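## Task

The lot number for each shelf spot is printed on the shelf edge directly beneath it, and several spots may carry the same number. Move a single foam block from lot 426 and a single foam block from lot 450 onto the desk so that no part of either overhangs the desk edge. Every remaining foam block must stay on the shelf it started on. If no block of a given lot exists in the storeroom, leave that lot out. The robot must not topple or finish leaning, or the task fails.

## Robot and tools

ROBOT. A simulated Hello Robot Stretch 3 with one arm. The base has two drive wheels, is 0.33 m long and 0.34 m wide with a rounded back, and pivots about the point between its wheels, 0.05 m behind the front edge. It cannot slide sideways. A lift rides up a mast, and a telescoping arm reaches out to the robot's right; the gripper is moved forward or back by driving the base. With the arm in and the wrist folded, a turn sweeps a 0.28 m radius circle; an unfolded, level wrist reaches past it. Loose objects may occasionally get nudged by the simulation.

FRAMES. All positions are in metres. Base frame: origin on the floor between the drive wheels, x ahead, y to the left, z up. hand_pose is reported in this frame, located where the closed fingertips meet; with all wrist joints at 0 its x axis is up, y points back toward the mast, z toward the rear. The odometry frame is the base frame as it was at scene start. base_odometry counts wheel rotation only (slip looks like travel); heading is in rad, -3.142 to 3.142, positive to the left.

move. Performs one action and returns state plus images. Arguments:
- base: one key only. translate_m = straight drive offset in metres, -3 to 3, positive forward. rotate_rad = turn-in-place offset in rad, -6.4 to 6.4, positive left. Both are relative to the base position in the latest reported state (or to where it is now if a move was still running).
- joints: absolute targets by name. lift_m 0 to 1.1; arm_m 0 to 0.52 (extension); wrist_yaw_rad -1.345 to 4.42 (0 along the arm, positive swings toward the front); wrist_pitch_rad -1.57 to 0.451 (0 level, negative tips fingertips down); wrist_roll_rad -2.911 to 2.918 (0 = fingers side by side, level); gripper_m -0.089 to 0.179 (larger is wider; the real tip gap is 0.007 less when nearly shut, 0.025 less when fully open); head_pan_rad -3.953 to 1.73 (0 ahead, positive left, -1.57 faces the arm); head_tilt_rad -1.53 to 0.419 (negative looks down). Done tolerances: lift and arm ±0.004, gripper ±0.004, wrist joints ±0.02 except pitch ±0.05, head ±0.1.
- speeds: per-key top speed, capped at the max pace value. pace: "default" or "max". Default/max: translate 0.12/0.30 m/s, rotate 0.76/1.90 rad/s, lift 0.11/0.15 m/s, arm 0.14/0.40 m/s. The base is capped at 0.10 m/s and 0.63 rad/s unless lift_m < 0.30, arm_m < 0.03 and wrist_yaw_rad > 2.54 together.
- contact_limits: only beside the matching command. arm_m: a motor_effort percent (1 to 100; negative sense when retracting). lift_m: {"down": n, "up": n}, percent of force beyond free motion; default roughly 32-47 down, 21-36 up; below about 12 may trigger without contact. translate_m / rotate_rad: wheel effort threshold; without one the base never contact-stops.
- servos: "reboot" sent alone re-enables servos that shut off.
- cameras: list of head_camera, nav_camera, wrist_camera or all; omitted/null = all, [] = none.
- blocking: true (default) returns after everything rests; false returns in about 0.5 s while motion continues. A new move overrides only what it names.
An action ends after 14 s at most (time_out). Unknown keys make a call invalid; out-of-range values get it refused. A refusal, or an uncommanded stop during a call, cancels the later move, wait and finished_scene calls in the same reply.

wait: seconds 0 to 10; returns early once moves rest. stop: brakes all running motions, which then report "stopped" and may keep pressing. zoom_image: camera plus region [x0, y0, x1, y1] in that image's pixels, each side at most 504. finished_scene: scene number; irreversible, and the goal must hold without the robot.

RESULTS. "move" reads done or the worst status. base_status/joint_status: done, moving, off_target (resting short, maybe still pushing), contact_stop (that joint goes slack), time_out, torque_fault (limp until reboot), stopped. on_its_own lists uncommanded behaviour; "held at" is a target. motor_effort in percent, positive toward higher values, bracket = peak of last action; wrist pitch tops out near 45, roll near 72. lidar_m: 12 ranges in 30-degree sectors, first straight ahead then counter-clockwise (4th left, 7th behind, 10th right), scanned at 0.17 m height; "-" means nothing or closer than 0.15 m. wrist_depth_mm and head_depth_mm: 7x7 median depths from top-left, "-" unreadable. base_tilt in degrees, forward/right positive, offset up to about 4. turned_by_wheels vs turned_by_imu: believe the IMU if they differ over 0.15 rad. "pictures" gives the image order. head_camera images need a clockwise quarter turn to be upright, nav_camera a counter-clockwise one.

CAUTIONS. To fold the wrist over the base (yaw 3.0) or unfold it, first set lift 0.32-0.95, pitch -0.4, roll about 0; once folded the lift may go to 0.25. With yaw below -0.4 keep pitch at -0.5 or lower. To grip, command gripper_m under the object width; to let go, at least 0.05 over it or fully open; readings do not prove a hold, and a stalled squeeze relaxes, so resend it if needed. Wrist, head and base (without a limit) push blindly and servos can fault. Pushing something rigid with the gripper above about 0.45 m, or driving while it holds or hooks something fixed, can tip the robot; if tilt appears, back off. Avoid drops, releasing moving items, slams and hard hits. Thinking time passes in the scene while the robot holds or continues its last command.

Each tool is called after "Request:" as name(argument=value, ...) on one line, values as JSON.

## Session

Request:
move(joints={"head_pan_rad": -0.9, "head_tilt_rad": -0.45}, cameras=["nav_camera","head_camera"])

Request:
move(joints={"head_pan_rad": -2.4, "head_tilt_rad": -0.45}, cameras=["nav_camera","head_camera"])

Request:
move(joints={"head_pan_rad": 0.6, "head_tilt_rad": -0.45}, cameras=["nav_camera","head_camera"])

Scene clock: 1.03 s.
move: done
base_odometry: x=+0.000 y=+0.000 heading=+0.000
turned_by_wheels: +0.000
turned_by_imu: +0.000
base_tilt: forward=-0.4 right=-1.2
lidar_m: 0.84 0.77 0.78 0.96 1.18 1.16 1.57 1.48 1.13 1.38 3.10 1.31
head_depth_mm: 2636 2839 3050 3130 2254 1697 1366 / 2616 2804 3026 3174 2256 1705 1366 / 2629 2788 3051 3182 2211 1670 1354 / 2600 2793 3019 3143 2182 1668 1344 / 2589 2784 3003 3171 2190 1648 1331 / 2600 2749 3007 3137 2159 1653 1338 / 2605 2776 2983 3152 2147 1646 1324
base_status: not commanded
joint_positions: lift_m=+0.306 arm_m=+0.001 wrist_yaw_rad=+2.853 wrist_pitch_rad=-0.337 wrist_roll_rad=+0.000 gripper_m=+0.037 head_pan_rad=-0.923 head_tilt_rad=-0.457
joint_status: all done
measured_speeds: all 0
motor_effort: left_wheel=-0.4(0.5) right_wheel=+0.6(1.0) lift_m=+26.2(27.3) arm_m=-8.4(8.4) wrist_yaw_rad=+0.2(2.2) wrist_pitch_rad=+2.1(2.1) wrist_roll_rad=-0.2(0.3) gripper_m=+0.3(1.0) head_pan_rad=+1.2(6.0) head_tilt_rad=-2.6(7.3)
hand_pose: x=+0.0453 y=+0.0786 z=+0.3376 quat_wxyz=(+0.218, +0.707, +0.017, +0.673) (m; base frame)
wrist_depth_mm: 134 - - - - - - / 136 - - - - - - / 145 - - - - - - / 156 186 878 857 842 - - / 170 180 730 674 669 691 662 / 568 194 126 562 129 570 575 / 502 205 314 499 478 493 491
pictures: head_camera (sideways), nav_camera (sideways)
camera_calibration:
head_camera: T_world_to_cam=[[-0.273993, 0.285217, -0.918466, 1.21234], [0.814183, 0.577107, -0.0636704, 0.0775628], [0.511893, -0.765244, -0.390342, 0.46047], [0, 0, 0, 1]] pos_world=[0.0333108, -0.0381708, 1.29817]
nav_camera: T_world_to_cam=[[0.265166, -0.322158, 0.908791, -1.14124], [-0.787339, -0.616418, 0.0112143, 0.0403899], [0.556582, -0.7185, -0.417101, 0.492648], [0, 0, 0, 1]] pos_world=[0.0602208, 0.0112033, 1.24218]

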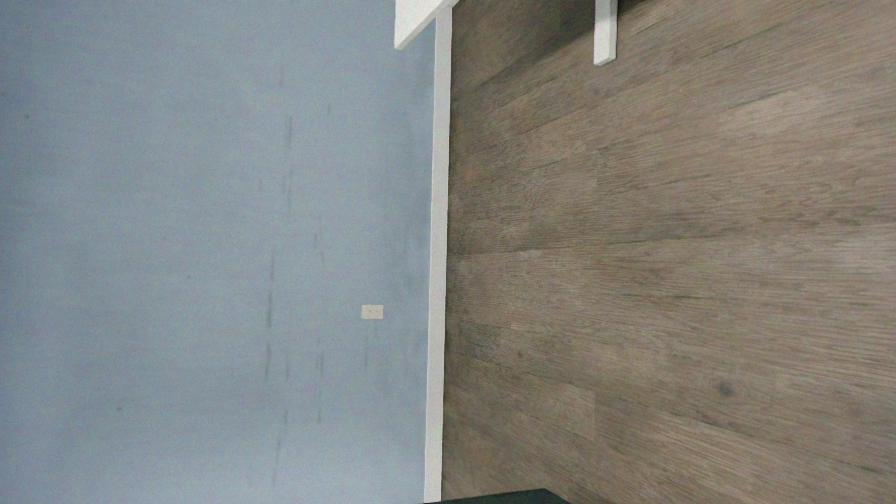

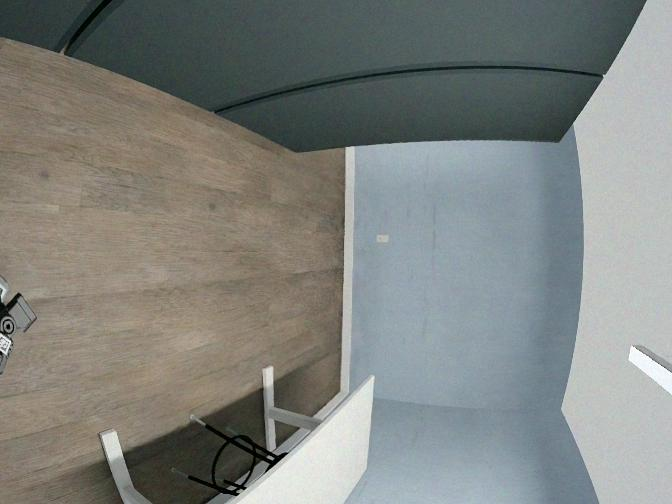

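Scene clock: 3.27 s.
move: done
base_odometry: x=+0.000 y=+0.000 heading=+0.000
turned_by_wheels: +0.000
turned_by_imu: +0.000
base_tilt: forward=-0.3 right=-1.3
lidar_m: 0.84 0.77 0.78 0.96 1.17 1.17 1.57 1.48 1.13 1.37 3.10 1.31
head_depth_mm: 1234 1322 1426 1547 1689 1711 1370 / 1250 1327 1428 1551 1702 1698 1368 / 1238 1335 1446 1563 1723 1691 1357 / 1273 1364 1462 1583 1723 1681 1349 / 1276 1373 1474 1606 1748 1667 1346 / 1276 1377 1492 1550 1769 1653 1339 / 1293 1385 1503 1445 1084 1395 1307
base_status: not commanded
joint_positions: lift_m=+0.306 arm_m=+0.001 wrist_yaw_rad=+2.853 wrist_pitch_rad=-0.337 wrist_roll_rad=+0.000 gripper_m=+0.037 head_pan_rad=-2.408 head_tilt_rad=-0.452
joint_status: all done
measured_speeds: translate_m=+0.000 rotate_rad=+0.000 lift_m=+0.000 arm_m=+0.000 wrist_yaw_rad=+0.000 wrist_pitch_rad=+0.000 wrist_roll_rad=+0.000 head_pan_rad=+0.024 head_tilt_rad=+0.000
motor_effort: left_wheel=+0.0(0.5) right_wheel=+0.1(1.2) lift_m=+25.8(27.1) arm_m=-12.4(12.9) wrist_yaw_rad=+0.2(2.2) wrist_pitch_rad=+2.1(2.2) wrist_roll_rad=-0.1(0.3) gripper_m=+0.7(0.9) head_pan_rad=+3.2(5.9) head_tilt_rad=+4.2(5.4)
hand_pose: x=+0.0453 y=+0.0786 z=+0.3376 quat_wxyz=(+0.218, +0.707, +0.017, +0.673) (m; base frame)
wrist_depth_mm: 133 - - - - - - / 136 - - - - - - / 145 - - - - - - / 156 186 890 864 830 - - / 169 180 726 670 666 682 660 / 577 193 126 564 129 570 570 / 503 205 313 496 482 494 490
pictures: head_camera (sideways), nav_camera (sideways)
camera_calibration:
head_camera: T_world_to_cam=[[0.257431, 0.294148, -0.920438, 1.21163], [0.644124, -0.762285, -0.0634556, 0.0782732], [-0.720301, -0.576541, -0.385703, 0.46196], [0, 0, 0, 1]] pos_world=[-0.0295791, -0.030394, 1.29838]
nav_camera: T_world_to_cam=[[-0.294941, -0.288645, 0.910875, -1.14054], [-0.681262, 0.731951, 0.0113535, 0.0395021], [-0.669994, -0.617196, -0.412526, 0.494205], [0, 0, 0, 1]] pos_world=[0.0216338, -0.0531025, 1.24231]

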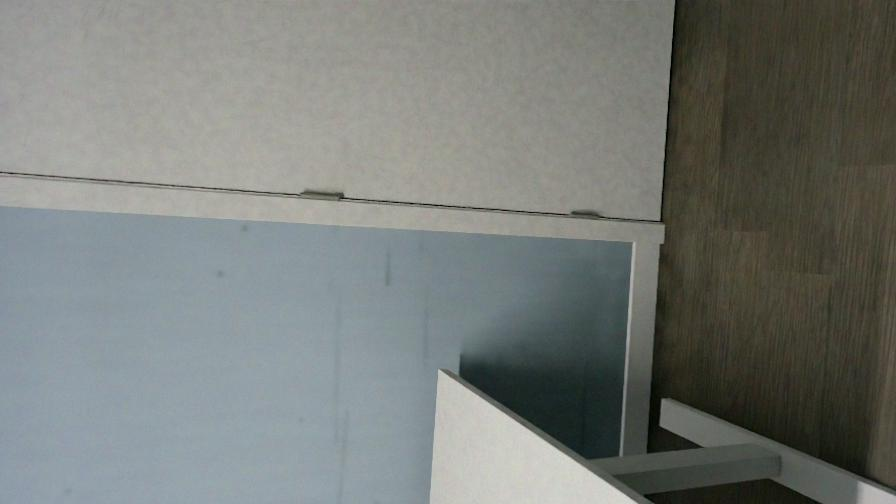

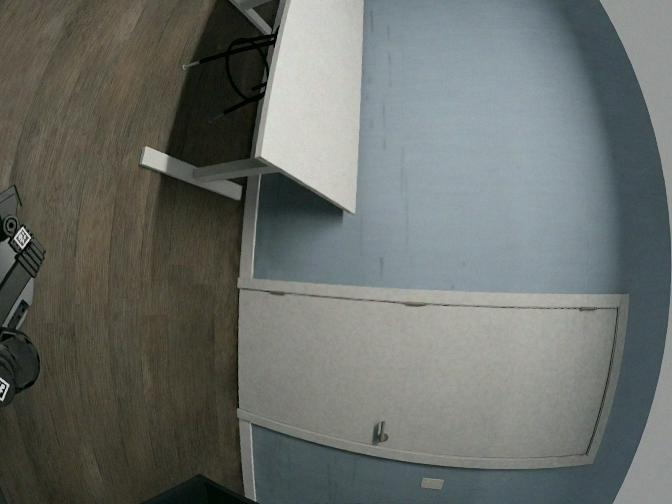

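Scene clock: 6.13 s.
move: done
base_odometry: x=+0.000 y=+0.000 heading=+0.000
turned_by_wheels: +0.000
turned_by_imu: +0.000
base_tilt: forward=-0.4 right=-1.3
lidar_m: 0.84 0.77 0.78 0.96 1.17 1.16 1.57 1.48 1.13 1.38 3.09 1.31
head_depth_mm: 645 688 745 810 888 985 1105 / 631 692 742 813 888 976 1092 / 629 675 731 792 871 977 1094 / 624 671 724 784 862 951 1061 / 618 664 716 777 852 939 1045 / 614 659 711 773 841 929 1035 / 611 657 704 764 835 920 1024
base_status: not commanded
joint_positions: lift_m=+0.306 arm_m=+0.001 wrist_yaw_rad=+2.853 wrist_pitch_rad=-0.337 wrist_roll_rad=+0.000 gripper_m=+0.037 head_pan_rad=+0.608 head_tilt_rad=-0.450
joint_status: all done
measured_speeds: translate_m=+0.000 rotate_rad=+0.000 lift_m=+0.000 arm_m=+0.000 wrist_yaw_rad=+0.000 wrist_pitch_rad=+0.000 wrist_roll_rad=+0.000 head_pan_rad=-0.024 head_tilt_rad=+0.000
motor_effort: left_wheel=+0.1(0.8) right_wheel=+0.0(1.5) lift_m=+26.0(27.1) arm_m=-12.7(13.0) wrist_yaw_rad=+0.4(2.2) wrist_pitch_rad=+2.1(2.1) wrist_roll_rad=+0.0(0.3) gripper_m=+0.0(1.2) head_pan_rad=-3.0(7.0) head_tilt_rad=+4.6(9.7)
hand_pose: x=+0.0453 y=+0.0786 z=+0.3376 quat_wxyz=(+0.218, +0.707, +0.017, +0.673) (m; base frame)
wrist_depth_mm: 134 - - - - - - / 136 - - - - - - / 145 - - - - - - / 156 187 878 878 819 - - / 170 180 729 673 673 688 654 / 568 193 126 561 128 568 575 / 503 205 313 501 479 495 490
pictures: head_camera (sideways), nav_camera (sideways)
camera_calibration:
head_camera: T_world_to_cam=[[-0.291022, -0.259024, -0.920985, 1.21573], [-0.543967, 0.836706, -0.0634321, 0.0855336], [0.787023, 0.482525, -0.3844, 0.451058], [0, 0, 0, 1]] pos_world=[0.0453389, 0.0256898, 1.29848]
nav_camera: T_world_to_cam=[[0.327585, 0.248861, 0.911458, -1.14507], [0.584619, -0.811228, 0.0113777, 0.0317869], [0.742232, 0.529129, -0.411235, 0.483894], [0, 0, 0, 1]] pos_world=[-0.00263586, 0.054708, 1.24232]

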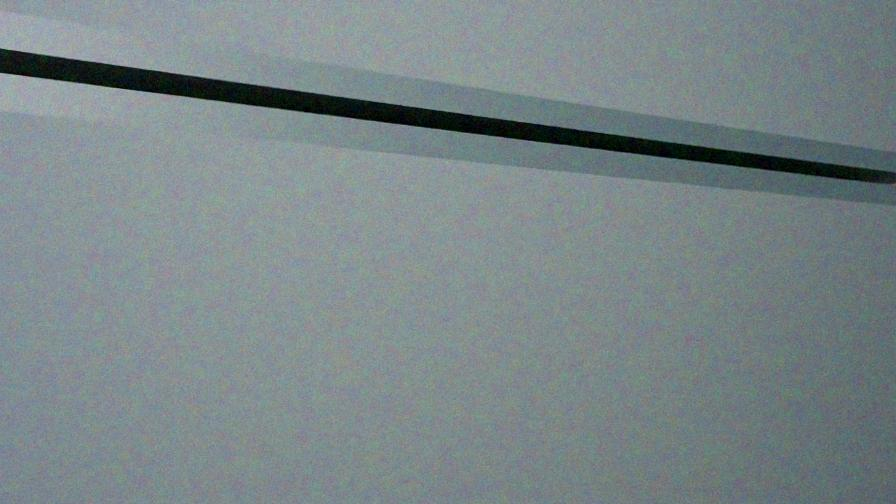

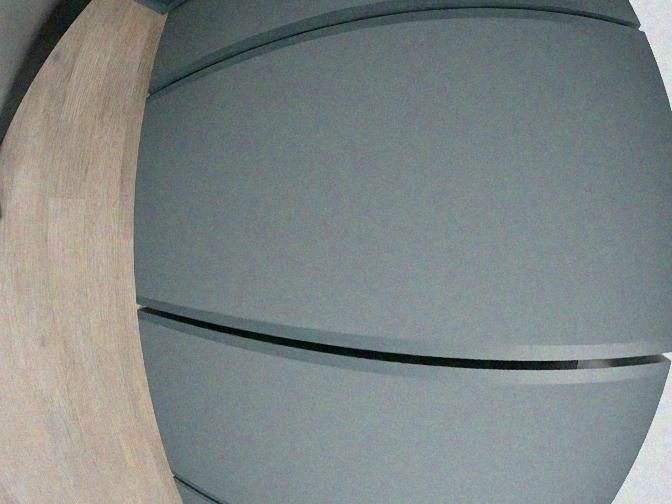

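Request:
move(joints={"head_pan_rad": -3.9, "head_tilt_rad": -0.45}, cameras=["nav_camera","head_camera"])

Request:
move(joints={"head_pan_rad": 1.7, "head_tilt_rad": -0.45}, cameras=["nav_camera","head_camera"])

Scene clock: 17.83 s.
move: done
base_odometry: x=+0.000 y=+0.000 heading=+0.000
turned_by_wheels: +0.000
turned_by_imu: +0.000
base_tilt: forward=-0.2 right=-1.3
lidar_m: 0.84 0.77 0.78 0.96 1.17 1.16 1.57 1.48 1.13 1.38 3.09 1.31
head_depth_mm: - - - - - - - / 1308 1409 - - - - - / 1315 1442 1494 1657 1483 1641 1390 / 997 1101 1199 1416 1391 1518 1349 / 1340 1459 1370 1672 1375 1530 1348 / 1365 1490 1532 1702 1806 1569 1347 / 1373 1508 1574 1725 1822 1556 1331
base_status: not commanded
joint_positions: lift_m=+0.306 arm_m=+0.001 wrist_yaw_rad=+2.853 wrist_pitch_rad=-0.337 wrist_roll_rad=+0.000 gripper_m=+0.037 head_pan_rad=-3.908 head_tilt_rad=-0.450
joint_status: all done
measured_speeds: translate_m=+0.000 rotate_rad=+0.000 lift_m=+0.000 arm_m=+0.000 wrist_yaw_rad=+0.000 wrist_pitch_rad=+0.000 wrist_roll_rad=+0.000 head_pan_rad=+0.024 head_tilt_rad=+0.000
motor_effort: left_wheel=-0.1(0.6) right_wheel=+0.5(1.3) lift_m=+25.9(27.0) arm_m=-12.1(12.9) wrist_yaw_rad=+0.1(1.5) wrist_pitch_rad=+2.0(2.1) wrist_roll_rad=+0.1(0.3) gripper_m=+0.2(1.0) head_pan_rad=+3.2(5.9) head_tilt_rad=+4.4(7.6)
hand_pose: x=+0.0453 y=+0.0786 z=+0.3376 quat_wxyz=(+0.218, +0.707, +0.017, +0.673) (m; base frame)
wrist_depth_mm: 133 - - - - - - / 137 - - - - - - / 145 - - - - - - / 156 186 874 859 825 - - / 169 181 733 669 664 681 659 / 577 193 126 563 129 569 569 / 505 205 314 494 480 493 489
pictures: head_camera (sideways), nav_camera (sideways)
camera_calibration:
head_camera: T_world_to_cam=[[0.310574, -0.23489, -0.92107, 1.21217], [-0.714804, -0.696443, -0.0634181, 0.0865497], [-0.626577, 0.678081, -0.384198, 0.459404], [0, 0, 0, 1]] pos_world=[-0.0267505, 0.0334899, 1.29848]
nav_camera: T_world_to_cam=[[-0.30772, 0.272778, 0.911538, -1.14131], [0.68192, 0.731339, 0.0113518, 0.0312156], [-0.663546, 0.625089, -0.41106, 0.492208], [0, 0, 0, 1]] pos_world=[-0.0458879, -0.019179, 1.24232]

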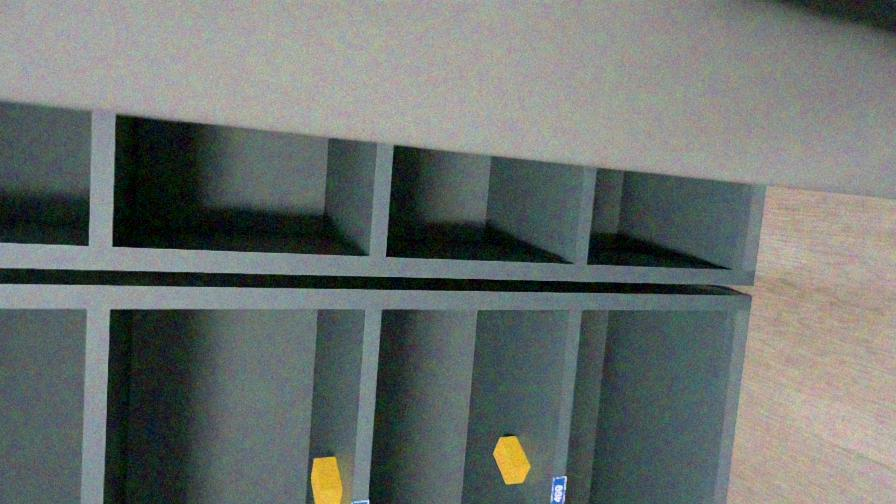

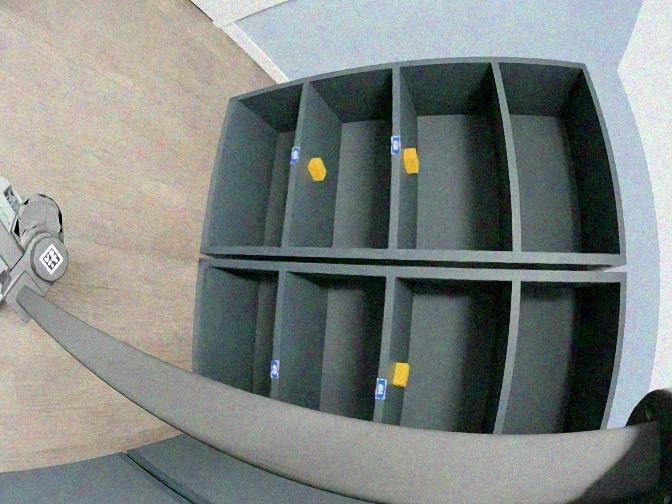

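Scene clock: 21.67 s.
move: done
base_odometry: x=+0.000 y=+0.000 heading=+0.000
turned_by_wheels: +0.000
turned_by_imu: +0.000
base_tilt: forward=-0.3 right=-1.3
lidar_m: 0.84 0.77 0.78 0.96 1.18 1.17 1.57 1.48 1.13 1.37 3.09 1.31
head_depth_mm: 836 872 900 939 984 1032 1086 / 935 973 1018 1076 1129 1190 1255 / 1064 1118 1178 1253 1336 1422 1362 / 1151 1252 1332 1435 1557 1612 1357 / 1283 1446 1481 1669 1756 1611 1356 / 1382 1499 1523 1700 1517 1577 1345 / 1307 1433 1494 - - - -
base_status: not commanded
joint_positions: lift_m=+0.306 arm_m=+0.001 wrist_yaw_rad=+2.853 wrist_pitch_rad=-0.337 wrist_roll_rad=+0.000 gripper_m=+0.037 head_pan_rad=+1.708 head_tilt_rad=-0.450
joint_status: all done
measured_speeds: translate_m=+0.000 rotate_rad=+0.000 lift_m=+0.000 arm_m=+0.000 wrist_yaw_rad=+0.000 wrist_pitch_rad=+0.000 wrist_roll_rad=+0.000 head_pan_rad=-0.024 head_tilt_rad=+0.000
motor_effort: left_wheel=+0.0(0.7) right_wheel=+0.4(1.4) lift_m=+25.8(27.2) arm_m=-11.5(12.8) wrist_yaw_rad=+0.0(1.9) wrist_pitch_rad=+2.0(2.1) wrist_roll_rad=+0.1(0.4) gripper_m=+0.3(1.1) head_pan_rad=-2.7(5.8) head_tilt_rad=+4.0(8.2)
hand_pose: x=+0.0453 y=+0.0786 z=+0.3376 quat_wxyz=(+0.218, +0.707, +0.017, +0.673) (m; base frame)
wrist_depth_mm: 133 - - - - - - / 136 - - - - - - / 144 - - - - - - / 156 186 882 865 823 - - / 170 181 737 665 665 683 657 / 570 193 126 561 129 571 572 / 506 205 315 497 482 497 491
pictures: head_camera (sideways), nav_camera (sideways)
camera_calibration:
head_camera: T_world_to_cam=[[0.0987802, -0.37667, -0.921066, 1.21344], [-0.992434, -0.105112, -0.0634485, 0.088241], [-0.0729161, 0.920365, -0.384203, 0.456083], [0, 0, 0, 1]] pos_world=[0.000965693, 0.0465774, 1.29848]
nav_camera: T_world_to_cam=[[-0.0731386, 0.404641, 0.911546, -1.14272], [0.988169, 0.152943, 0.0113941, 0.0293009], [-0.134804, 0.901595, -0.41104, 0.489036], [0, 0, 0, 1]] pos_world=[-0.0466069, 0.0169964, 1.24232]

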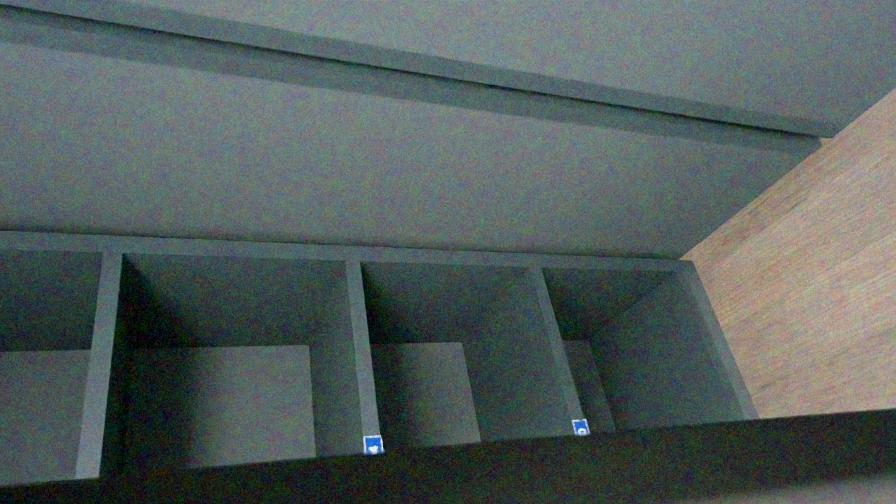

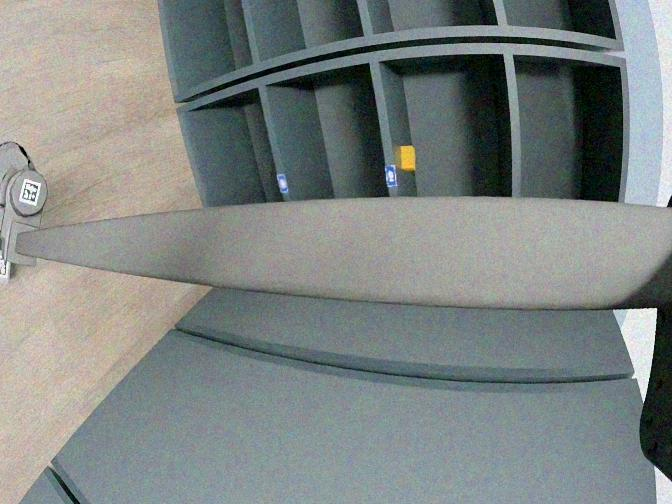

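Request:
move(base={"rotate_rad": -0.783}, joints={"lift_m": 0.28, "head_pan_rad": -1.57, "head_tilt_rad": -0.5}, pace="max", cameras=[])

Request:
move(base={"translate_m": -0.552}, pace="max", cameras=[])

Request:
move(base={"rotate_rad": -1.69}, pace="max", cameras=["nav_camera","head_camera"])

Scene clock: 52.97 s.
move: done
base_odometry: x=+0.000 y=+0.000 heading=-0.783
turned_by_wheels: -0.783
turned_by_imu: -0.767
base_tilt: forward=-0.2 right=-1.1
lidar_m: 2.05 0.98 0.78 0.77 0.83 1.26 1.16 1.57 1.51 1.48 1.13 2.00
head_depth_mm: 1208 1300 1405 1537 1695 1628 1326 / 1214 1319 1421 1567 1724 1622 1316 / 1246 1329 1452 1585 1746 1617 1308 / 1260 1364 1487 1631 1785 1601 1304 / 1277 1376 1501 1665 1816 1577 1294 / 1281 1398 1518 1376 1827 1536 1282 / 1300 1406 1538 1289 993 1522 1263
base_status: done
joint_positions: lift_m=+0.280 arm_m=+0.001 wrist_yaw_rad=+2.853 wrist_pitch_rad=-0.338 wrist_roll_rad=+0.000 gripper_m=+0.037 head_pan_rad=-1.578 head_tilt_rad=-0.500
joint_status: all done
measured_speeds: translate_m=+0.000 rotate_rad=+0.000 lift_m=+0.000 arm_m=+0.000 wrist_yaw_rad=+0.000 wrist_pitch_rad=+0.000 wrist_roll_rad=+0.000 head_pan_rad=+0.024 head_tilt_rad=+0.000
motor_effort: left_wheel=+5.7(14.2) right_wheel=-9.1(14.9) lift_m=+29.2(30.0) arm_m=-12.0(12.8) wrist_yaw_rad=-1.2(2.0) wrist_pitch_rad=+2.1(2.3) wrist_roll_rad=-0.3(0.4) gripper_m=+0.2(1.1) head_pan_rad=+3.8(6.4) head_tilt_rad=-4.8(7.7)
hand_pose: x=+0.0453 y=+0.0785 z=+0.3110 quat_wxyz=(+0.218, +0.707, +0.018, +0.673) (m; base frame)
wrist_depth_mm: 134 - - - 757 - - / 136 - - - 829 - - / 145 157 - - 902 - 908 / 155 181 822 807 802 795 804 / 171 181 680 628 618 650 646 / 539 193 126 528 129 548 540 / 474 206 286 456 455 466 466
pictures: none
No camera images: "cameras" was empty.

Scene clock: 56.13 s.
move: done
base_odometry: x=-0.391 y=+0.389 heading=-0.782
turned_by_wheels: +0.000
turned_by_imu: -0.001
base_tilt: forward=-0.3 right=-1.2
lidar_m: 2.24 1.07 0.85 0.84 0.91 1.07 0.62 1.15 1.17 1.43 1.40 1.75
head_depth_mm: 1145 1237 1345 1486 1638 1637 1322 / 1163 1257 1360 1481 1638 1618 1319 / 1175 1263 1373 1504 1670 1604 1316 / 1191 1273 1392 1528 1691 1608 1304 / 1202 1301 1413 1553 1719 1588 1306 / 1209 1307 1432 1580 1753 1577 1284 / 1249 1346 1484 1631 1807 1566 1294
base_status: done
joint_positions: lift_m=+0.280 arm_m=+0.001 wrist_yaw_rad=+2.853 wrist_pitch_rad=-0.338 wrist_roll_rad=+0.000 gripper_m=+0.037 head_pan_rad=-1.570 head_tilt_rad=-0.500
joint_status: not commanded
measured_speeds: all 0
motor_effort: left_wheel=+0.8(12.0) right_wheel=-7.7(18.4) lift_m=+28.9(29.7) arm_m=-10.3(12.1) wrist_yaw_rad=-1.7(1.8) wrist_pitch_rad=+2.2(2.3) wrist_roll_rad=+0.2(0.3) gripper_m=+0.6(1.0) head_pan_rad=+3.0(4.3) head_tilt_rad=-4.3(5.2)
hand_pose: x=+0.0453 y=+0.0785 z=+0.3110 quat_wxyz=(+0.218, +0.707, +0.018, +0.673) (m; base frame)
wrist_depth_mm: 133 - - - - - 894 / 136 - - - - - 993 / 145 157 - - 948 - - / 156 186 809 823 809 802 802 / 171 180 678 631 621 651 642 / 540 193 126 523 128 538 537 / 476 206 284 456 450 463 462
pictures: none
No camera images: "cameras" was empty.

Scene clock: 58.33 s.
move: done
base_odometry: x=-0.391 y=+0.389 heading=-2.472
turned_by_wheels: -1.690
turned_by_imu: -1.657
base_tilt: forward=-0.3 right=-1.2
lidar_m: 1.42 1.39 1.39 3.63 1.17 0.87 0.84 0.88 1.10 0.62 1.11 1.17
head_depth_mm: 829 937 1007 740 1203 965 1184 / 854 941 1010 732 1204 960 1182 / 870 945 1012 723 1198 953 1202 / 760 932 1010 714 1198 951 1192 / 500 542 591 652 736 823 935 / 494 542 591 653 1075 879 1155 / 880 948 1006 734 1205 932 1176
base_status: done
joint_positions: lift_m=+0.280 arm_m=+0.001 wrist_yaw_rad=+2.853 wrist_pitch_rad=-0.338 wrist_roll_rad=+0.000 gripper_m=+0.037 head_pan_rad=-1.570 head_tilt_rad=-0.500
joint_status: not commanded
measured_speeds: all 0
motor_effort: left_wheel=+6.5(15.2) right_wheel=-9.3(14.3) lift_m=+26.1(29.8) arm_m=-12.0(12.8) wrist_yaw_rad=-0.1(2.2) wrist_pitch_rad=+2.2(2.3) wrist_roll_rad=+0.1(0.3) gripper_m=+0.4(1.0) head_pan_rad=+3.3(4.1) head_tilt_rad=-3.8(4.7)
hand_pose: x=+0.0453 y=+0.0785 z=+0.3110 quat_wxyz=(+0.218, +0.707, +0.018, +0.673) (m; base frame)
wrist_depth_mm: 133 - - - - - - / 136 - - - - - - / 145 - - - - - - / 156 186 819 813 801 805 787 / 171 180 688 633 621 649 642 / 536 194 126 532 129 533 540 / 476 206 285 454 457 464 463
pictures: head_camera (sideways), nav_camera (sideways)
camera_calibration:
head_camera: T_world_to_cam=[[-0.0467337, 0.432593, -0.900377, 1.1874], [0.997516, -0.0273552, -0.0649187, 0.0780365], [-0.0527134, -0.901174, -0.43024, 0.515854], [0, 0, 0, 1]] pos_world=[0.00484141, -0.0466512, 1.29611]
nav_camera: T_world_to_cam=[[0.0174887, -0.456374, 0.889616, -1.11471], [-0.999786, -0.0178553, 0.0104947, 0.0426482], [0.0110948, -0.889609, -0.456588, 0.547402], [0, 0, 0, 1]] pos_world=[0.0560606, -0.0209893, 1.24115]

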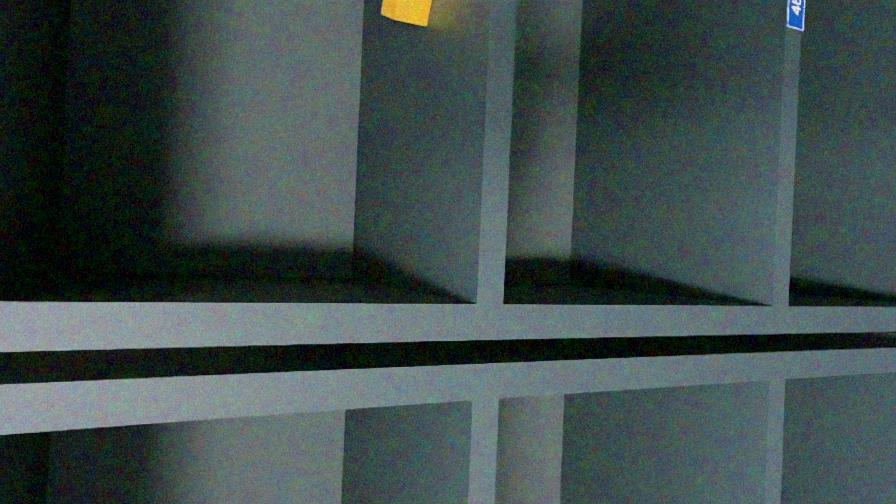

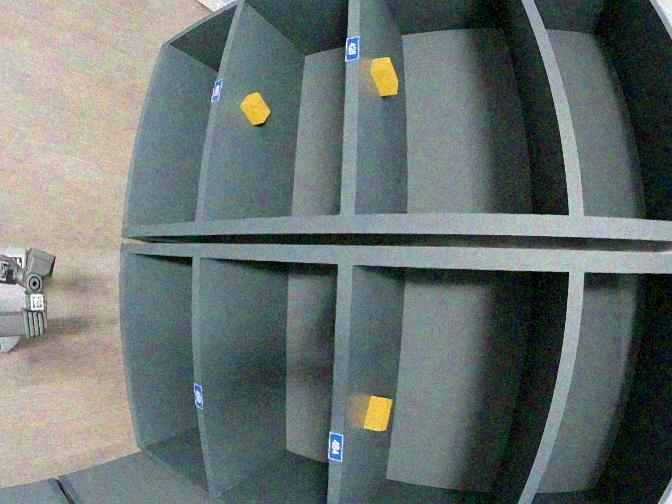

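Request:
zoom_image(camera="nav_camera", region=[330, 30, 370, 70])

Request:
move(joints={"head_pan_rad": -1.3, "head_tilt_rad": -0.5}, cameras=["head_camera"])

Request:
move(joints={"head_pan_rad": -2.0, "head_tilt_rad": -0.5}, cameras=["head_camera"])

Scaled by 12.600 from the camera's 672x504 image, which has a finer 792x594 frame.

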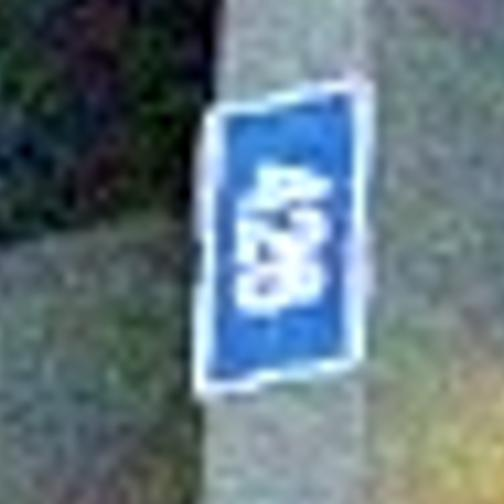

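Scene clock: 65.30 s.
move: done
base_odometry: x=-0.391 y=+0.389 heading=-2.472
turned_by_wheels: +0.000
turned_by_imu: +0.000
base_tilt: forward=-0.3 right=-1.2
lidar_m: 1.42 1.39 1.39 3.64 1.16 0.87 0.84 0.88 1.10 0.62 1.11 1.17
head_depth_mm: 818 900 972 739 1134 967 851 / 490 531 697 687 1148 965 1147 / 507 549 593 642 709 842 931 / 914 985 1039 715 1134 888 1005 / 940 1023 1082 802 1221 974 1219 / 974 1056 1110 798 1209 1004 1219 / 1004 1097 1148 841 1200 1032 1211
base_status: not commanded
joint_positions: lift_m=+0.280 arm_m=+0.001 wrist_yaw_rad=+2.853 wrist_pitch_rad=-0.338 wrist_roll_rad=+0.000 gripper_m=+0.037 head_pan_rad=-1.292 head_tilt_rad=-0.500
joint_status: all done
measured_speeds: all 0
motor_effort: left_wheel=+6.0(6.2) right_wheel=-9.0(10.1) lift_m=+23.3(24.0) arm_m=-11.1(11.5) wrist_yaw_rad=-0.2(1.4) wrist_pitch_rad=+2.1(2.3) wrist_roll_rad=+0.0(0.3) gripper_m=+0.7(1.0) head_pan_rad=+2.0(5.2) head_tilt_rad=-3.0(4.7)
hand_pose: x=+0.0453 y=+0.0785 z=+0.3110 quat_wxyz=(+0.218, +0.707, +0.018, +0.673) (m; base frame)
wrist_depth_mm: 134 - - - - - - / 136 - - - - - - / 144 - - - - - - / 156 185 823 810 807 794 789 / 171 181 686 634 628 647 643 / 540 193 126 528 129 541 536 / 475 206 285 455 452 464 464
pictures: head_camera (sideways)
camera_calibration:
head_camera: T_world_to_cam=[[-0.163506, 0.403207, -0.900383, 1.18811], [0.96681, 0.247113, -0.064907, 0.078211], [0.196326, -0.881112, -0.430229, 0.514347], [0, 0, 0, 1]] pos_world=[0.0176675, -0.0451823, 1.29611]

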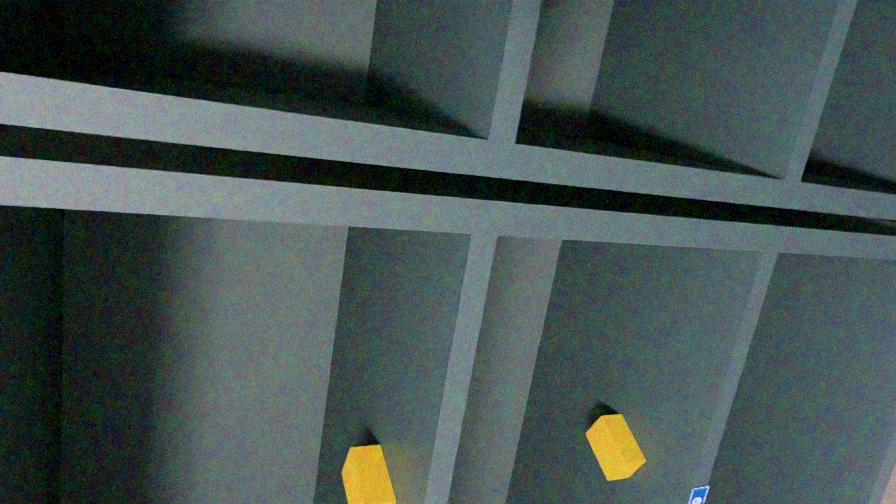

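Scene clock: 66.27 s.
move: done
base_odometry: x=-0.391 y=+0.389 heading=-2.472
turned_by_wheels: +0.000
turned_by_imu: +0.000
base_tilt: forward=-0.3 right=-1.3
lidar_m: 1.43 1.39 1.40 3.63 1.16 0.87 0.84 0.88 1.10 0.62 1.12 1.17
head_depth_mm: 830 995 1011 1024 1119 1194 1265 / 851 1119 1161 906 1229 1321 1275 / 885 1097 1159 887 1243 1056 1232 / 916 1040 1108 814 1230 981 1234 / 912 990 1056 753 1217 940 1217 / 877 947 1007 741 1174 940 1160 / 841 913 972 691 1140 932 1126
base_status: not commanded
joint_positions: lift_m=+0.280 arm_m=+0.001 wrist_yaw_rad=+2.853 wrist_pitch_rad=-0.338 wrist_roll_rad=+0.000 gripper_m=+0.037 head_pan_rad=-2.013 head_tilt_rad=-0.500
joint_status: all done
measured_speeds: all 0
motor_effort: left_wheel=+6.1(6.3) right_wheel=-8.9(9.9) lift_m=+22.9(24.2) arm_m=-10.0(11.3) wrist_yaw_rad=-0.9(1.2) wrist_pitch_rad=+2.1(2.3) wrist_roll_rad=+0.2(0.3) gripper_m=+0.4(0.9) head_pan_rad=-0.8(5.0) head_tilt_rad=-2.9(5.6)
hand_pose: x=+0.0453 y=+0.0785 z=+0.3110 quat_wxyz=(+0.218, +0.707, +0.018, +0.673) (m; base frame)
wrist_depth_mm: 133 - - - - - - / 136 - - - - - - / 145 - - - - - - / 156 186 821 818 816 805 803 / 170 181 681 634 630 650 641 / 535 194 126 527 129 545 538 / 479 205 286 457 456 466 460
pictures: head_camera (sideways)
camera_calibration:
head_camera: T_world_to_cam=[[0.143354, 0.410832, -0.90037, 1.18624], [0.889339, -0.452614, -0.0649268, 0.0786888], [-0.434195, -0.791427, -0.430253, 0.518189], [0, 0, 0, 1]] pos_world=[-0.015038, -0.0416195, 1.29611]

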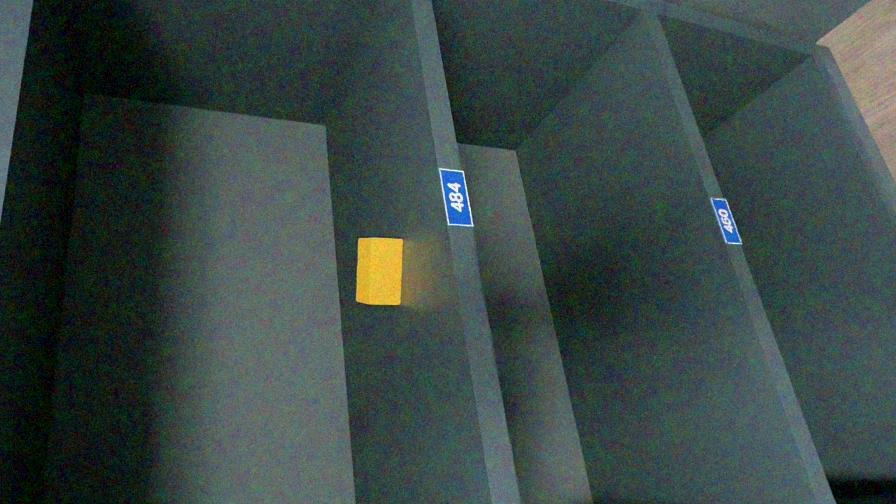

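Request:
zoom_image(camera="head_camera", region=[700, 190, 756, 250])

Request:
move(joints={"head_pan_rad": -1.0, "head_tilt_rad": -0.5}, cameras=["head_camera"])

Scaled by 8.400 from the camera's 896x504 image, which has a finer 1280x720 frame.

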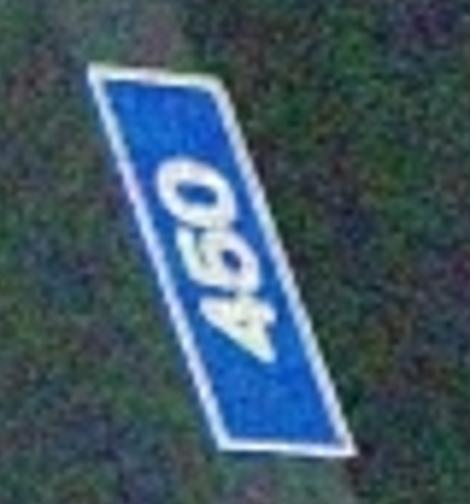

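Scene clock: 73.47 s.
move: done
base_odometry: x=-0.391 y=+0.389 heading=-2.472
turned_by_wheels: +0.000
turned_by_imu: +0.000
base_tilt: forward=-0.3 right=-1.3
lidar_m: 1.42 1.39 1.40 3.64 1.16 0.86 0.84 0.88 1.10 0.62 1.11 1.17
head_depth_mm: 836 949 997 656 673 726 799 / 859 1008 1064 732 1194 957 873 / 889 1075 1133 826 1241 955 1237 / 922 1165 1200 881 1228 1050 1224 / 958 1249 1228 1476 1226 1400 1254 / 1003 1182 1197 1350 1215 1479 1291 / 974 1056 1081 1209 1274 1443 1286
base_status: not commanded
joint_positions: lift_m=+0.280 arm_m=+0.001 wrist_yaw_rad=+2.853 wrist_pitch_rad=-0.338 wrist_roll_rad=+0.000 gripper_m=+0.037 head_pan_rad=-0.972 head_tilt_rad=-0.500
joint_status: all done
measured_speeds: all 0
motor_effort: left_wheel=+5.6(6.3) right_wheel=-8.9(10.0) lift_m=+23.3(24.5) arm_m=-8.5(9.6) wrist_yaw_rad=+0.3(1.6) wrist_pitch_rad=+2.3(2.3) wrist_roll_rad=-0.1(0.4) gripper_m=+0.5(0.8) head_pan_rad=-2.1(6.0) head_tilt_rad=-1.4(4.7)
hand_pose: x=+0.0453 y=+0.0785 z=+0.3110 quat_wxyz=(+0.218, +0.707, +0.018, +0.673) (m; base frame)
wrist_depth_mm: 134 - - - - - - / 136 - - - - - - / 144 - - - - - - / 155 186 830 830 801 812 800 / 170 181 689 629 621 645 655 / 538 193 126 526 128 540 533 / 476 207 285 454 451 465 460
pictures: head_camera (sideways)
camera_calibration:
head_camera: T_world_to_cam=[[-0.28199, 0.33139, -0.900368, 1.18882], [0.840151, 0.53845, -0.0649479, 0.0790633], [0.463279, -0.77476, -0.430255, 0.512737], [0, 0, 0, 1]] pos_world=[0.0312686, -0.0392862, 1.29611]

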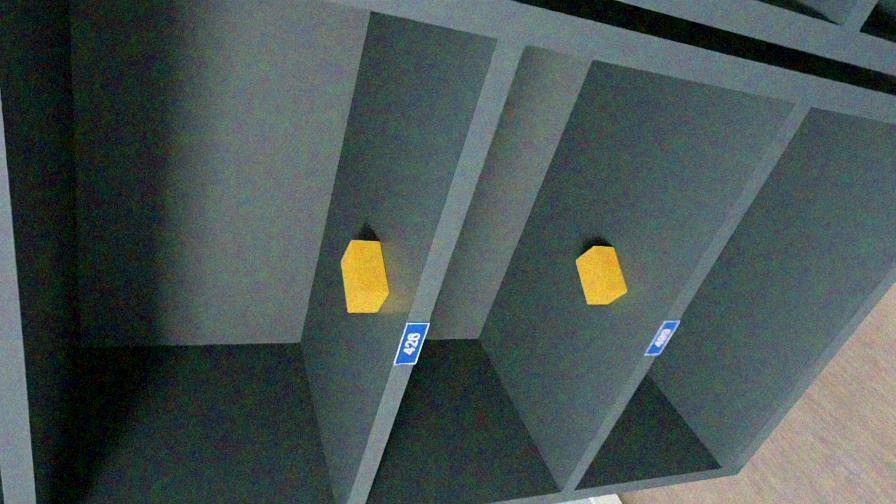

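Request:
zoom_image(camera="head_camera", region=[385, 315, 441, 371])

Request:
zoom_image(camera="head_camera", region=[634, 310, 690, 366])

Scaled by 9.000 from the camera's 896x504 image, which has a finer 1280x720 frame.

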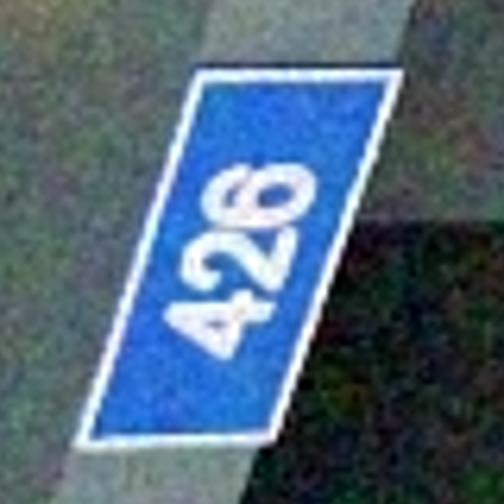

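Scaled by 9.000 from the camera's 896x504 image, which has a finer 1280x720 frame.

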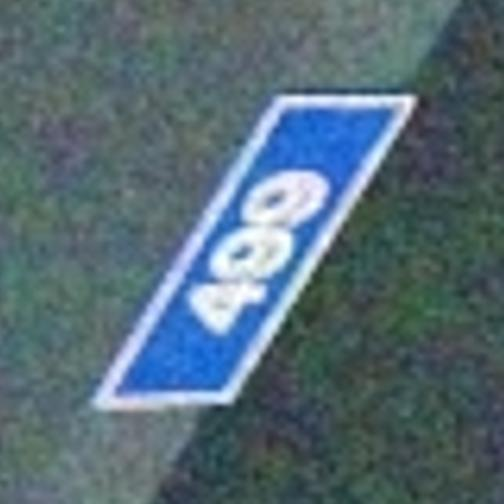

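Request:
move(base={"translate_m": 0.5}, joints={"lift_m": 0.9, "head_pan_rad": -1.57}, pace="max", cameras=[])

Request:
move(joints={"wrist_yaw_rad": 0, "wrist_pitch_rad": -0.4, "gripper_m": 0.179}, pace="max", cameras=[])

Request:
move(joints={"lift_m": 1.06}, pace="max", cameras=["wrist_camera", "head_camera"])

Scene clock: 101.97 s.
move: done
base_odometry: x=-0.783 y=+0.079 heading=-2.472
turned_by_wheels: +0.000
turned_by_imu: +0.000
base_tilt: forward=-0.3 right=-1.1
lidar_m: 0.93 0.97 1.10 1.58 1.84 1.37 1.34 1.39 0.71 1.08 0.80 0.96
head_depth_mm: 835 939 1000 739 957 905 - / 861 952 1022 730 1203 963 860 / 881 955 1024 763 1210 955 1237 / 884 956 1028 754 1213 948 1261 / 884 961 1019 723 1214 937 1258 / 886 957 1023 743 1211 934 1246 / 891 962 1026 732 1206 932 1216
base_status: done
joint_positions: lift_m=+0.900 arm_m=+0.001 wrist_yaw_rad=+2.853 wrist_pitch_rad=-0.339 wrist_roll_rad=+0.000 gripper_m=+0.037 head_pan_rad=-1.570 head_tilt_rad=-0.500
joint_status: all done
measured_speeds: all 0
motor_effort: left_wheel=+2.6(13.4) right_wheel=+3.3(10.5) lift_m=+24.2(32.3) arm_m=-5.3(8.1) wrist_yaw_rad=-0.5(2.0) wrist_pitch_rad=+2.3(2.4) wrist_roll_rad=+0.0(0.3) gripper_m=+0.3(1.0) head_pan_rad=+3.5(5.6) head_tilt_rad=+1.2(1.4)
hand_pose: x=+0.0452 y=+0.0785 z=+0.9308 quat_wxyz=(+0.219, +0.706, +0.018, +0.673) (m; base frame)
wrist_depth_mm: 133 - - - - - - / 136 - - - - - - / 145 - - - - - - / 156 186 - - - - - / 172 181 - - - - - / - 193 126 - 129 - - / - 205 - - - - -
pictures: none
No camera images: "cameras" was empty.

Scene clock: 103.93 s.
move: done
base_odometry: x=-0.783 y=+0.079 heading=-2.472
turned_by_wheels: +0.000
turned_by_imu: +0.000
base_tilt: forward=-0.2 right=-1.2
lidar_m: 0.93 0.97 1.10 1.57 1.85 1.37 1.34 1.40 0.71 1.08 0.80 0.96
head_depth_mm: 836 940 999 738 956 902 - / 864 949 1025 731 1207 957 857 / 881 950 1025 766 1202 981 1209 / 886 963 1029 753 1217 978 - / 884 955 1019 722 1215 940 1166 / 888 958 1020 744 1214 935 1187 / 889 959 1023 734 1203 932 1213
base_status: not commanded
joint_positions: lift_m=+0.900 arm_m=+0.001 wrist_yaw_rad=+0.003 wrist_pitch_rad=-0.411 wrist_roll_rad=+0.000 gripper_m=+0.179 head_pan_rad=-1.570 head_tilt_rad=-0.500
joint_status: all done
measured_speeds: all 0
motor_effort: left_wheel=+2.8(3.0) right_wheel=+3.2(3.6) lift_m=+27.4(28.1) arm_m=-4.7(5.9) wrist_yaw_rad=-3.1(9.6) wrist_pitch_rad=+1.6(4.5) wrist_roll_rad=+0.0(0.3) gripper_m=+0.7(83.6) head_pan_rad=+3.7(4.1) head_tilt_rad=+1.4(2.1)
hand_pose: x=-0.0208 y=-0.3708 z=+0.9142 quat_wxyz=(+0.693, +0.146, -0.692, -0.144) (m; base frame)
wrist_depth_mm: - - 344 - - - - / - - - - - - - / - - - - - - - / - - - - - - - / - 142 - 684 - - - / 123 139 - - - - - / - - - - - - 105
pictures: none
No camera images: "cameras" was empty.

Scene clock: 105.80 s.
move: done
base_odometry: x=-0.783 y=+0.079 heading=-2.472
turned_by_wheels: +0.000
turned_by_imu: +0.000
base_tilt: forward=-0.3 right=-1.2
lidar_m: 0.93 0.97 1.10 1.57 1.85 1.38 1.33 1.40 0.71 1.08 0.80 0.96
head_depth_mm: 833 940 1008 - - - - / 862 954 1020 - - - - / 883 952 1023 - - - - / 881 956 1025 - 1232 - 1198 / 887 956 1017 723 1214 938 1196 / 888 958 1023 743 1077 937 1214 / 887 963 1019 734 1197 933 1207
base_status: not commanded
joint_positions: lift_m=+1.060 arm_m=+0.001 wrist_yaw_rad=+0.003 wrist_pitch_rad=-0.413 wrist_roll_rad=+0.000 gripper_m=+0.179 head_pan_rad=-1.570 head_tilt_rad=-0.500
joint_status: all done
measured_speeds: all 0
motor_effort: left_wheel=+2.4(3.1) right_wheel=+3.7(3.8) lift_m=+26.2(32.9) arm_m=-3.9(5.0) wrist_yaw_rad=-2.2(4.4) wrist_pitch_rad=+2.1(2.1) wrist_roll_rad=-0.1(0.3) gripper_m=+0.9(1.1) head_pan_rad=+3.4(4.1) head_tilt_rad=+2.1(2.5)
hand_pose: x=-0.0209 y=-0.3705 z=+1.0737 quat_wxyz=(+0.693, +0.146, -0.691, -0.144) (m; base frame)
wrist_depth_mm: - - - - - - - / - - - - - - - / - - 437 - - - - / - - - - - - - / - 143 - - - - - / 123 126 - 772 - 745 - / - - - - - - 105
pictures: head_camera (sideways), wrist_camera
camera_calibration:
head_camera: T_world_to_cam=[[-0.0466043, 0.432603, -0.900379, 1.1874], [0.997506, -0.027683, -0.0649325, 0.0780396], [-0.0530151, -0.901159, -0.430234, 0.515849], [0, 0, 0, 1]] pos_world=[0.00484094, -0.0466514, 1.29611]
wrist_camera: T_world_to_cam=[[-0.998892, -0.0397578, -0.0251642, -0.00194036], [-0.00239721, 0.577121, -0.816655, 1.12319], [0.0469912, -0.81569, -0.576577, 0.483983], [0, 0, 0, 1]] pos_world=[-0.0219886, -0.253512, 1.19626]

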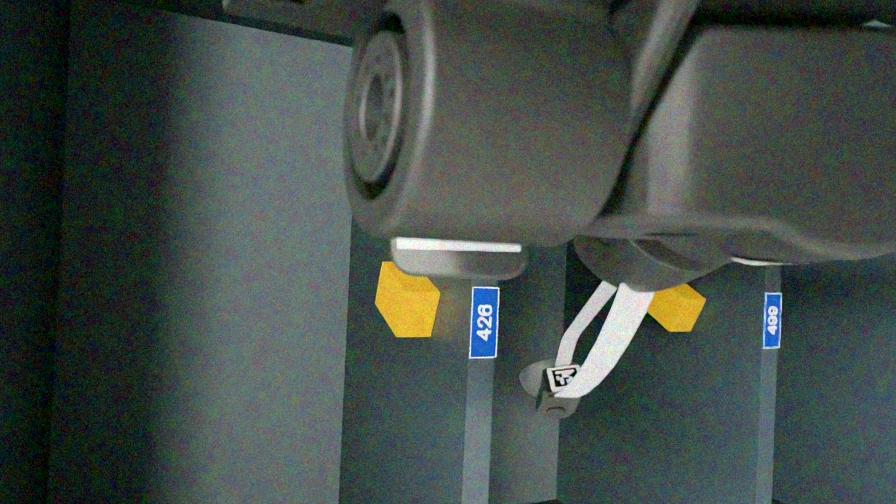

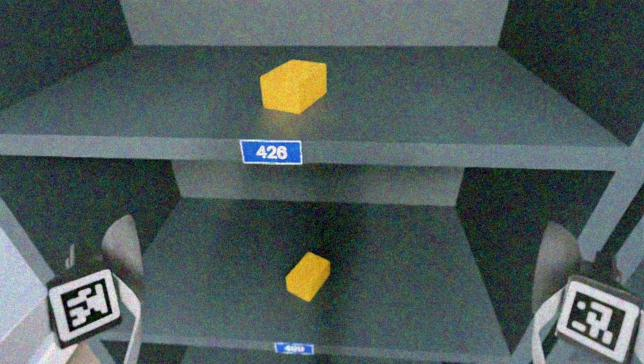

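Request:
move(base={"translate_m": 0.197}, joints={"wrist_yaw_rad": -0.39, "lift_m": 1.04}, cameras=[])

Request:
move(joints={"arm_m": 0.284}, cameras=["wrist_camera"])

Scene clock: 136.70 s.
move: done
base_odometry: x=-0.938 y=-0.043 heading=-2.472
turned_by_wheels: +0.000
turned_by_imu: +0.000
base_tilt: forward=-0.3 right=-1.4
lidar_m: 0.73 0.77 1.03 1.54 2.11 1.58 1.53 0.87 0.83 1.06 0.70 0.76
head_depth_mm: 830 958 1030 - - - - / 855 961 1030 781 - - - / 887 956 1033 770 - - - / 889 962 1030 761 1130 978 - / 891 959 1030 752 1223 944 1224 / 890 964 1024 741 1164 937 1190 / 747 812 828 736 875 877 992
base_status: done
joint_positions: lift_m=+1.040 arm_m=+0.001 wrist_yaw_rad=-0.387 wrist_pitch_rad=-0.413 wrist_roll_rad=+0.000 gripper_m=+0.179 head_pan_rad=-1.570 head_tilt_rad=-0.500
joint_status: all done
measured_speeds: all 0
motor_effort: left_wheel=+2.4(10.4) right_wheel=+8.3(9.5) lift_m=+28.5(29.9) arm_m=-2.0(3.3) wrist_yaw_rad=-2.7(6.4) wrist_pitch_rad=+2.0(2.1) wrist_roll_rad=+0.0(0.3) gripper_m=+0.3(1.1) head_pan_rad=+3.1(3.8) head_tilt_rad=+4.0(4.0)
hand_pose: x=-0.1065 y=-0.3538 z=+1.0537 quat_wxyz=(+0.651, +0.010, -0.707, -0.276) (m; base frame)
wrist_depth_mm: - - - - - - - / - - - - - - - / - - 421 - - - - / - - - - - - - / - 143 - - 871 - - / - 126 - - - - - / - - - - - - 105
pictures: none
No camera images: "cameras" was empty.

Scene clock: 140.00 s.
move: done
base_odometry: x=-0.938 y=-0.043 heading=-2.472
turned_by_wheels: +0.000
turned_by_imu: +0.000
base_tilt: forward=-0.3 right=-1.3
lidar_m: 0.73 0.77 1.03 1.55 2.12 1.58 1.53 0.87 0.83 1.06 0.70 0.76
head_depth_mm: 833 945 289 693 1206 967 1213 / 857 949 358 674 1214 957 1210 / 887 948 349 441 1213 949 1208 / 890 959 379 670 1217 949 1195 / 888 965 1020 754 1220 943 1224 / 893 963 1022 742 1161 935 1191 / 748 809 829 736 874 879 989
base_status: not commanded
joint_positions: lift_m=+1.040 arm_m=+0.284 wrist_yaw_rad=-0.387 wrist_pitch_rad=-0.413 wrist_roll_rad=+0.000 gripper_m=+0.179 head_pan_rad=-1.570 head_tilt_rad=-0.500
joint_status: all done
measured_speeds: all 0
motor_effort: left_wheel=+3.2(3.5) right_wheel=+6.5(8.5) lift_m=+28.4(29.5) arm_m=+12.5(14.0) wrist_yaw_rad=-3.2(4.7) wrist_pitch_rad=+2.0(2.1) wrist_roll_rad=-0.1(0.3) gripper_m=+0.7(1.2) head_pan_rad=+2.6(3.7) head_tilt_rad=+3.6(4.7)
hand_pose: x=-0.1065 y=-0.6372 z=+1.0537 quat_wxyz=(+0.651, +0.010, -0.707, -0.276) (m; base frame)
wrist_depth_mm: - - - - - 632 - / - - - - - - - / - - - - - - - / - - - 256 - - - / - 142 - - - - - / - 126 - - - - - / - - - 204 214 - 105
pictures: wrist_camera
camera_calibration:
wrist_camera: T_world_to_cam=[[-0.938952, 0.343125, -0.0251899, 0.151843], [0.217294, 0.534666, -0.816649, 1.25693], [-0.266745, -0.772268, -0.576584, 0.253162], [0, 0, 0, 1]] pos_world=[-0.06302, -0.528628, 1.17626]

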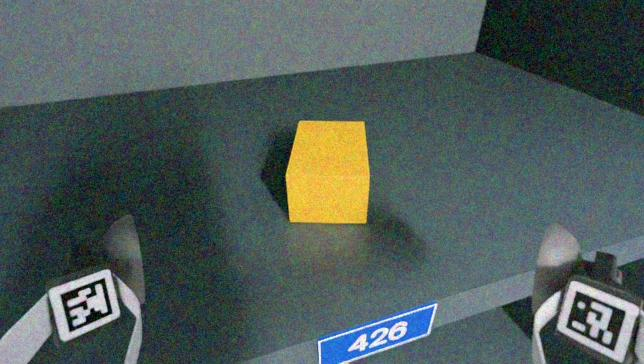

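Request:
move(joints={"lift_m": 1.019}, cameras=[])

Request:
move(base={"translate_m": -0.036}, joints={"arm_m": 0.392}, speeds={"translate_m": 0.03, "arm_m": 0.09}, cameras=["wrist_camera"])

Scene clock: 151.73 s.
move: done
base_odometry: x=-0.938 y=-0.043 heading=-2.472
turned_by_wheels: +0.000
turned_by_imu: +0.000
base_tilt: forward=-0.3 right=-1.3
lidar_m: 0.73 0.77 1.02 1.54 2.11 1.58 1.53 0.87 0.83 1.06 0.70 0.76
head_depth_mm: 834 956 367 675 1211 965 1218 / 856 960 365 667 1210 962 1216 / 883 957 361 353 1214 950 1201 / 891 960 942 451 1218 947 1195 / 890 963 1026 753 1220 943 1228 / 893 960 1025 746 1166 937 1187 / 750 810 828 734 873 874 989
base_status: not commanded
joint_positions: lift_m=+1.019 arm_m=+0.284 wrist_yaw_rad=-0.387 wrist_pitch_rad=-0.413 wrist_roll_rad=+0.000 gripper_m=+0.179 head_pan_rad=-1.570 head_tilt_rad=-0.500
joint_status: all done
measured_speeds: all 0
motor_effort: left_wheel=+2.9(3.4) right_wheel=+7.6(8.1) lift_m=+23.8(28.3) arm_m=+8.4(9.4) wrist_yaw_rad=-2.7(4.3) wrist_pitch_rad=+2.0(2.1) wrist_roll_rad=+0.0(0.3) gripper_m=+0.2(1.0) head_pan_rad=+3.3(3.7) head_tilt_rad=+3.8(4.8)
hand_pose: x=-0.1065 y=-0.6372 z=+1.0327 quat_wxyz=(+0.651, +0.010, -0.707, -0.276) (m; base frame)
wrist_depth_mm: - - - - - - - / - - - - - - - / - - - 259 - - - / - - - - - - - / - 143 - - - - - / - 126 - - 200 - - / - 166 - 193 - - 105
pictures: none
No camera images: "cameras" was empty.

Scene clock: 153.87 s.
move: done
base_odometry: x=-0.910 y=-0.021 heading=-2.472
turned_by_wheels: +0.000
turned_by_imu: +0.000
base_tilt: forward=-0.3 right=-1.2
lidar_m: 0.77 0.80 1.04 3.43 2.07 1.54 1.49 1.49 0.80 1.08 0.72 0.79
head_depth_mm: 830 953 1000 693 1211 969 1189 / 853 946 376 691 1203 961 1208 / 880 950 458 680 1215 941 1205 / 886 963 483 676 1219 947 1195 / 891 964 1021 754 1220 944 1222 / 891 966 1025 743 1216 935 1218 / 837 908 916 735 979 907 1041
base_status: done
joint_positions: lift_m=+1.019 arm_m=+0.392 wrist_yaw_rad=-0.387 wrist_pitch_rad=-0.413 wrist_roll_rad=+0.000 gripper_m=+0.179 head_pan_rad=-1.570 head_tilt_rad=-0.500
joint_status: all done
measured_speeds: all 0
motor_effort: left_wheel=-5.4(9.2) right_wheel=-6.9(9.3) lift_m=+25.9(26.7) arm_m=+12.9(14.3) wrist_yaw_rad=-1.9(4.3) wrist_pitch_rad=+2.1(2.1) wrist_roll_rad=+0.1(0.3) gripper_m=+0.4(1.0) head_pan_rad=+3.1(3.6) head_tilt_rad=+3.2(4.7)
hand_pose: x=-0.1065 y=-0.7452 z=+1.0327 quat_wxyz=(+0.651, +0.009, -0.707, -0.276) (m; base frame)
wrist_depth_mm: - - - - - 516 - / - - - - - - - / - - - - - - - / - - - 195 - - - / - 142 - 168 162 - - / - 126 - 147 147 - - / - 165 168 163 163 167 107
pictures: wrist_camera
camera_calibration:
wrist_camera: T_world_to_cam=[[-0.938927, 0.343198, -0.0251364, 0.188357], [0.217289, 0.534649, -0.816662, 1.29752], [-0.266837, -0.772247, -0.576569, 0.157638], [0, 0, 0, 1]] pos_world=[-0.0630199, -0.636628, 1.15526]

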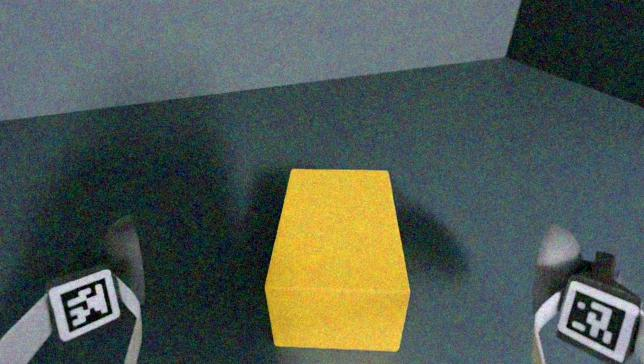

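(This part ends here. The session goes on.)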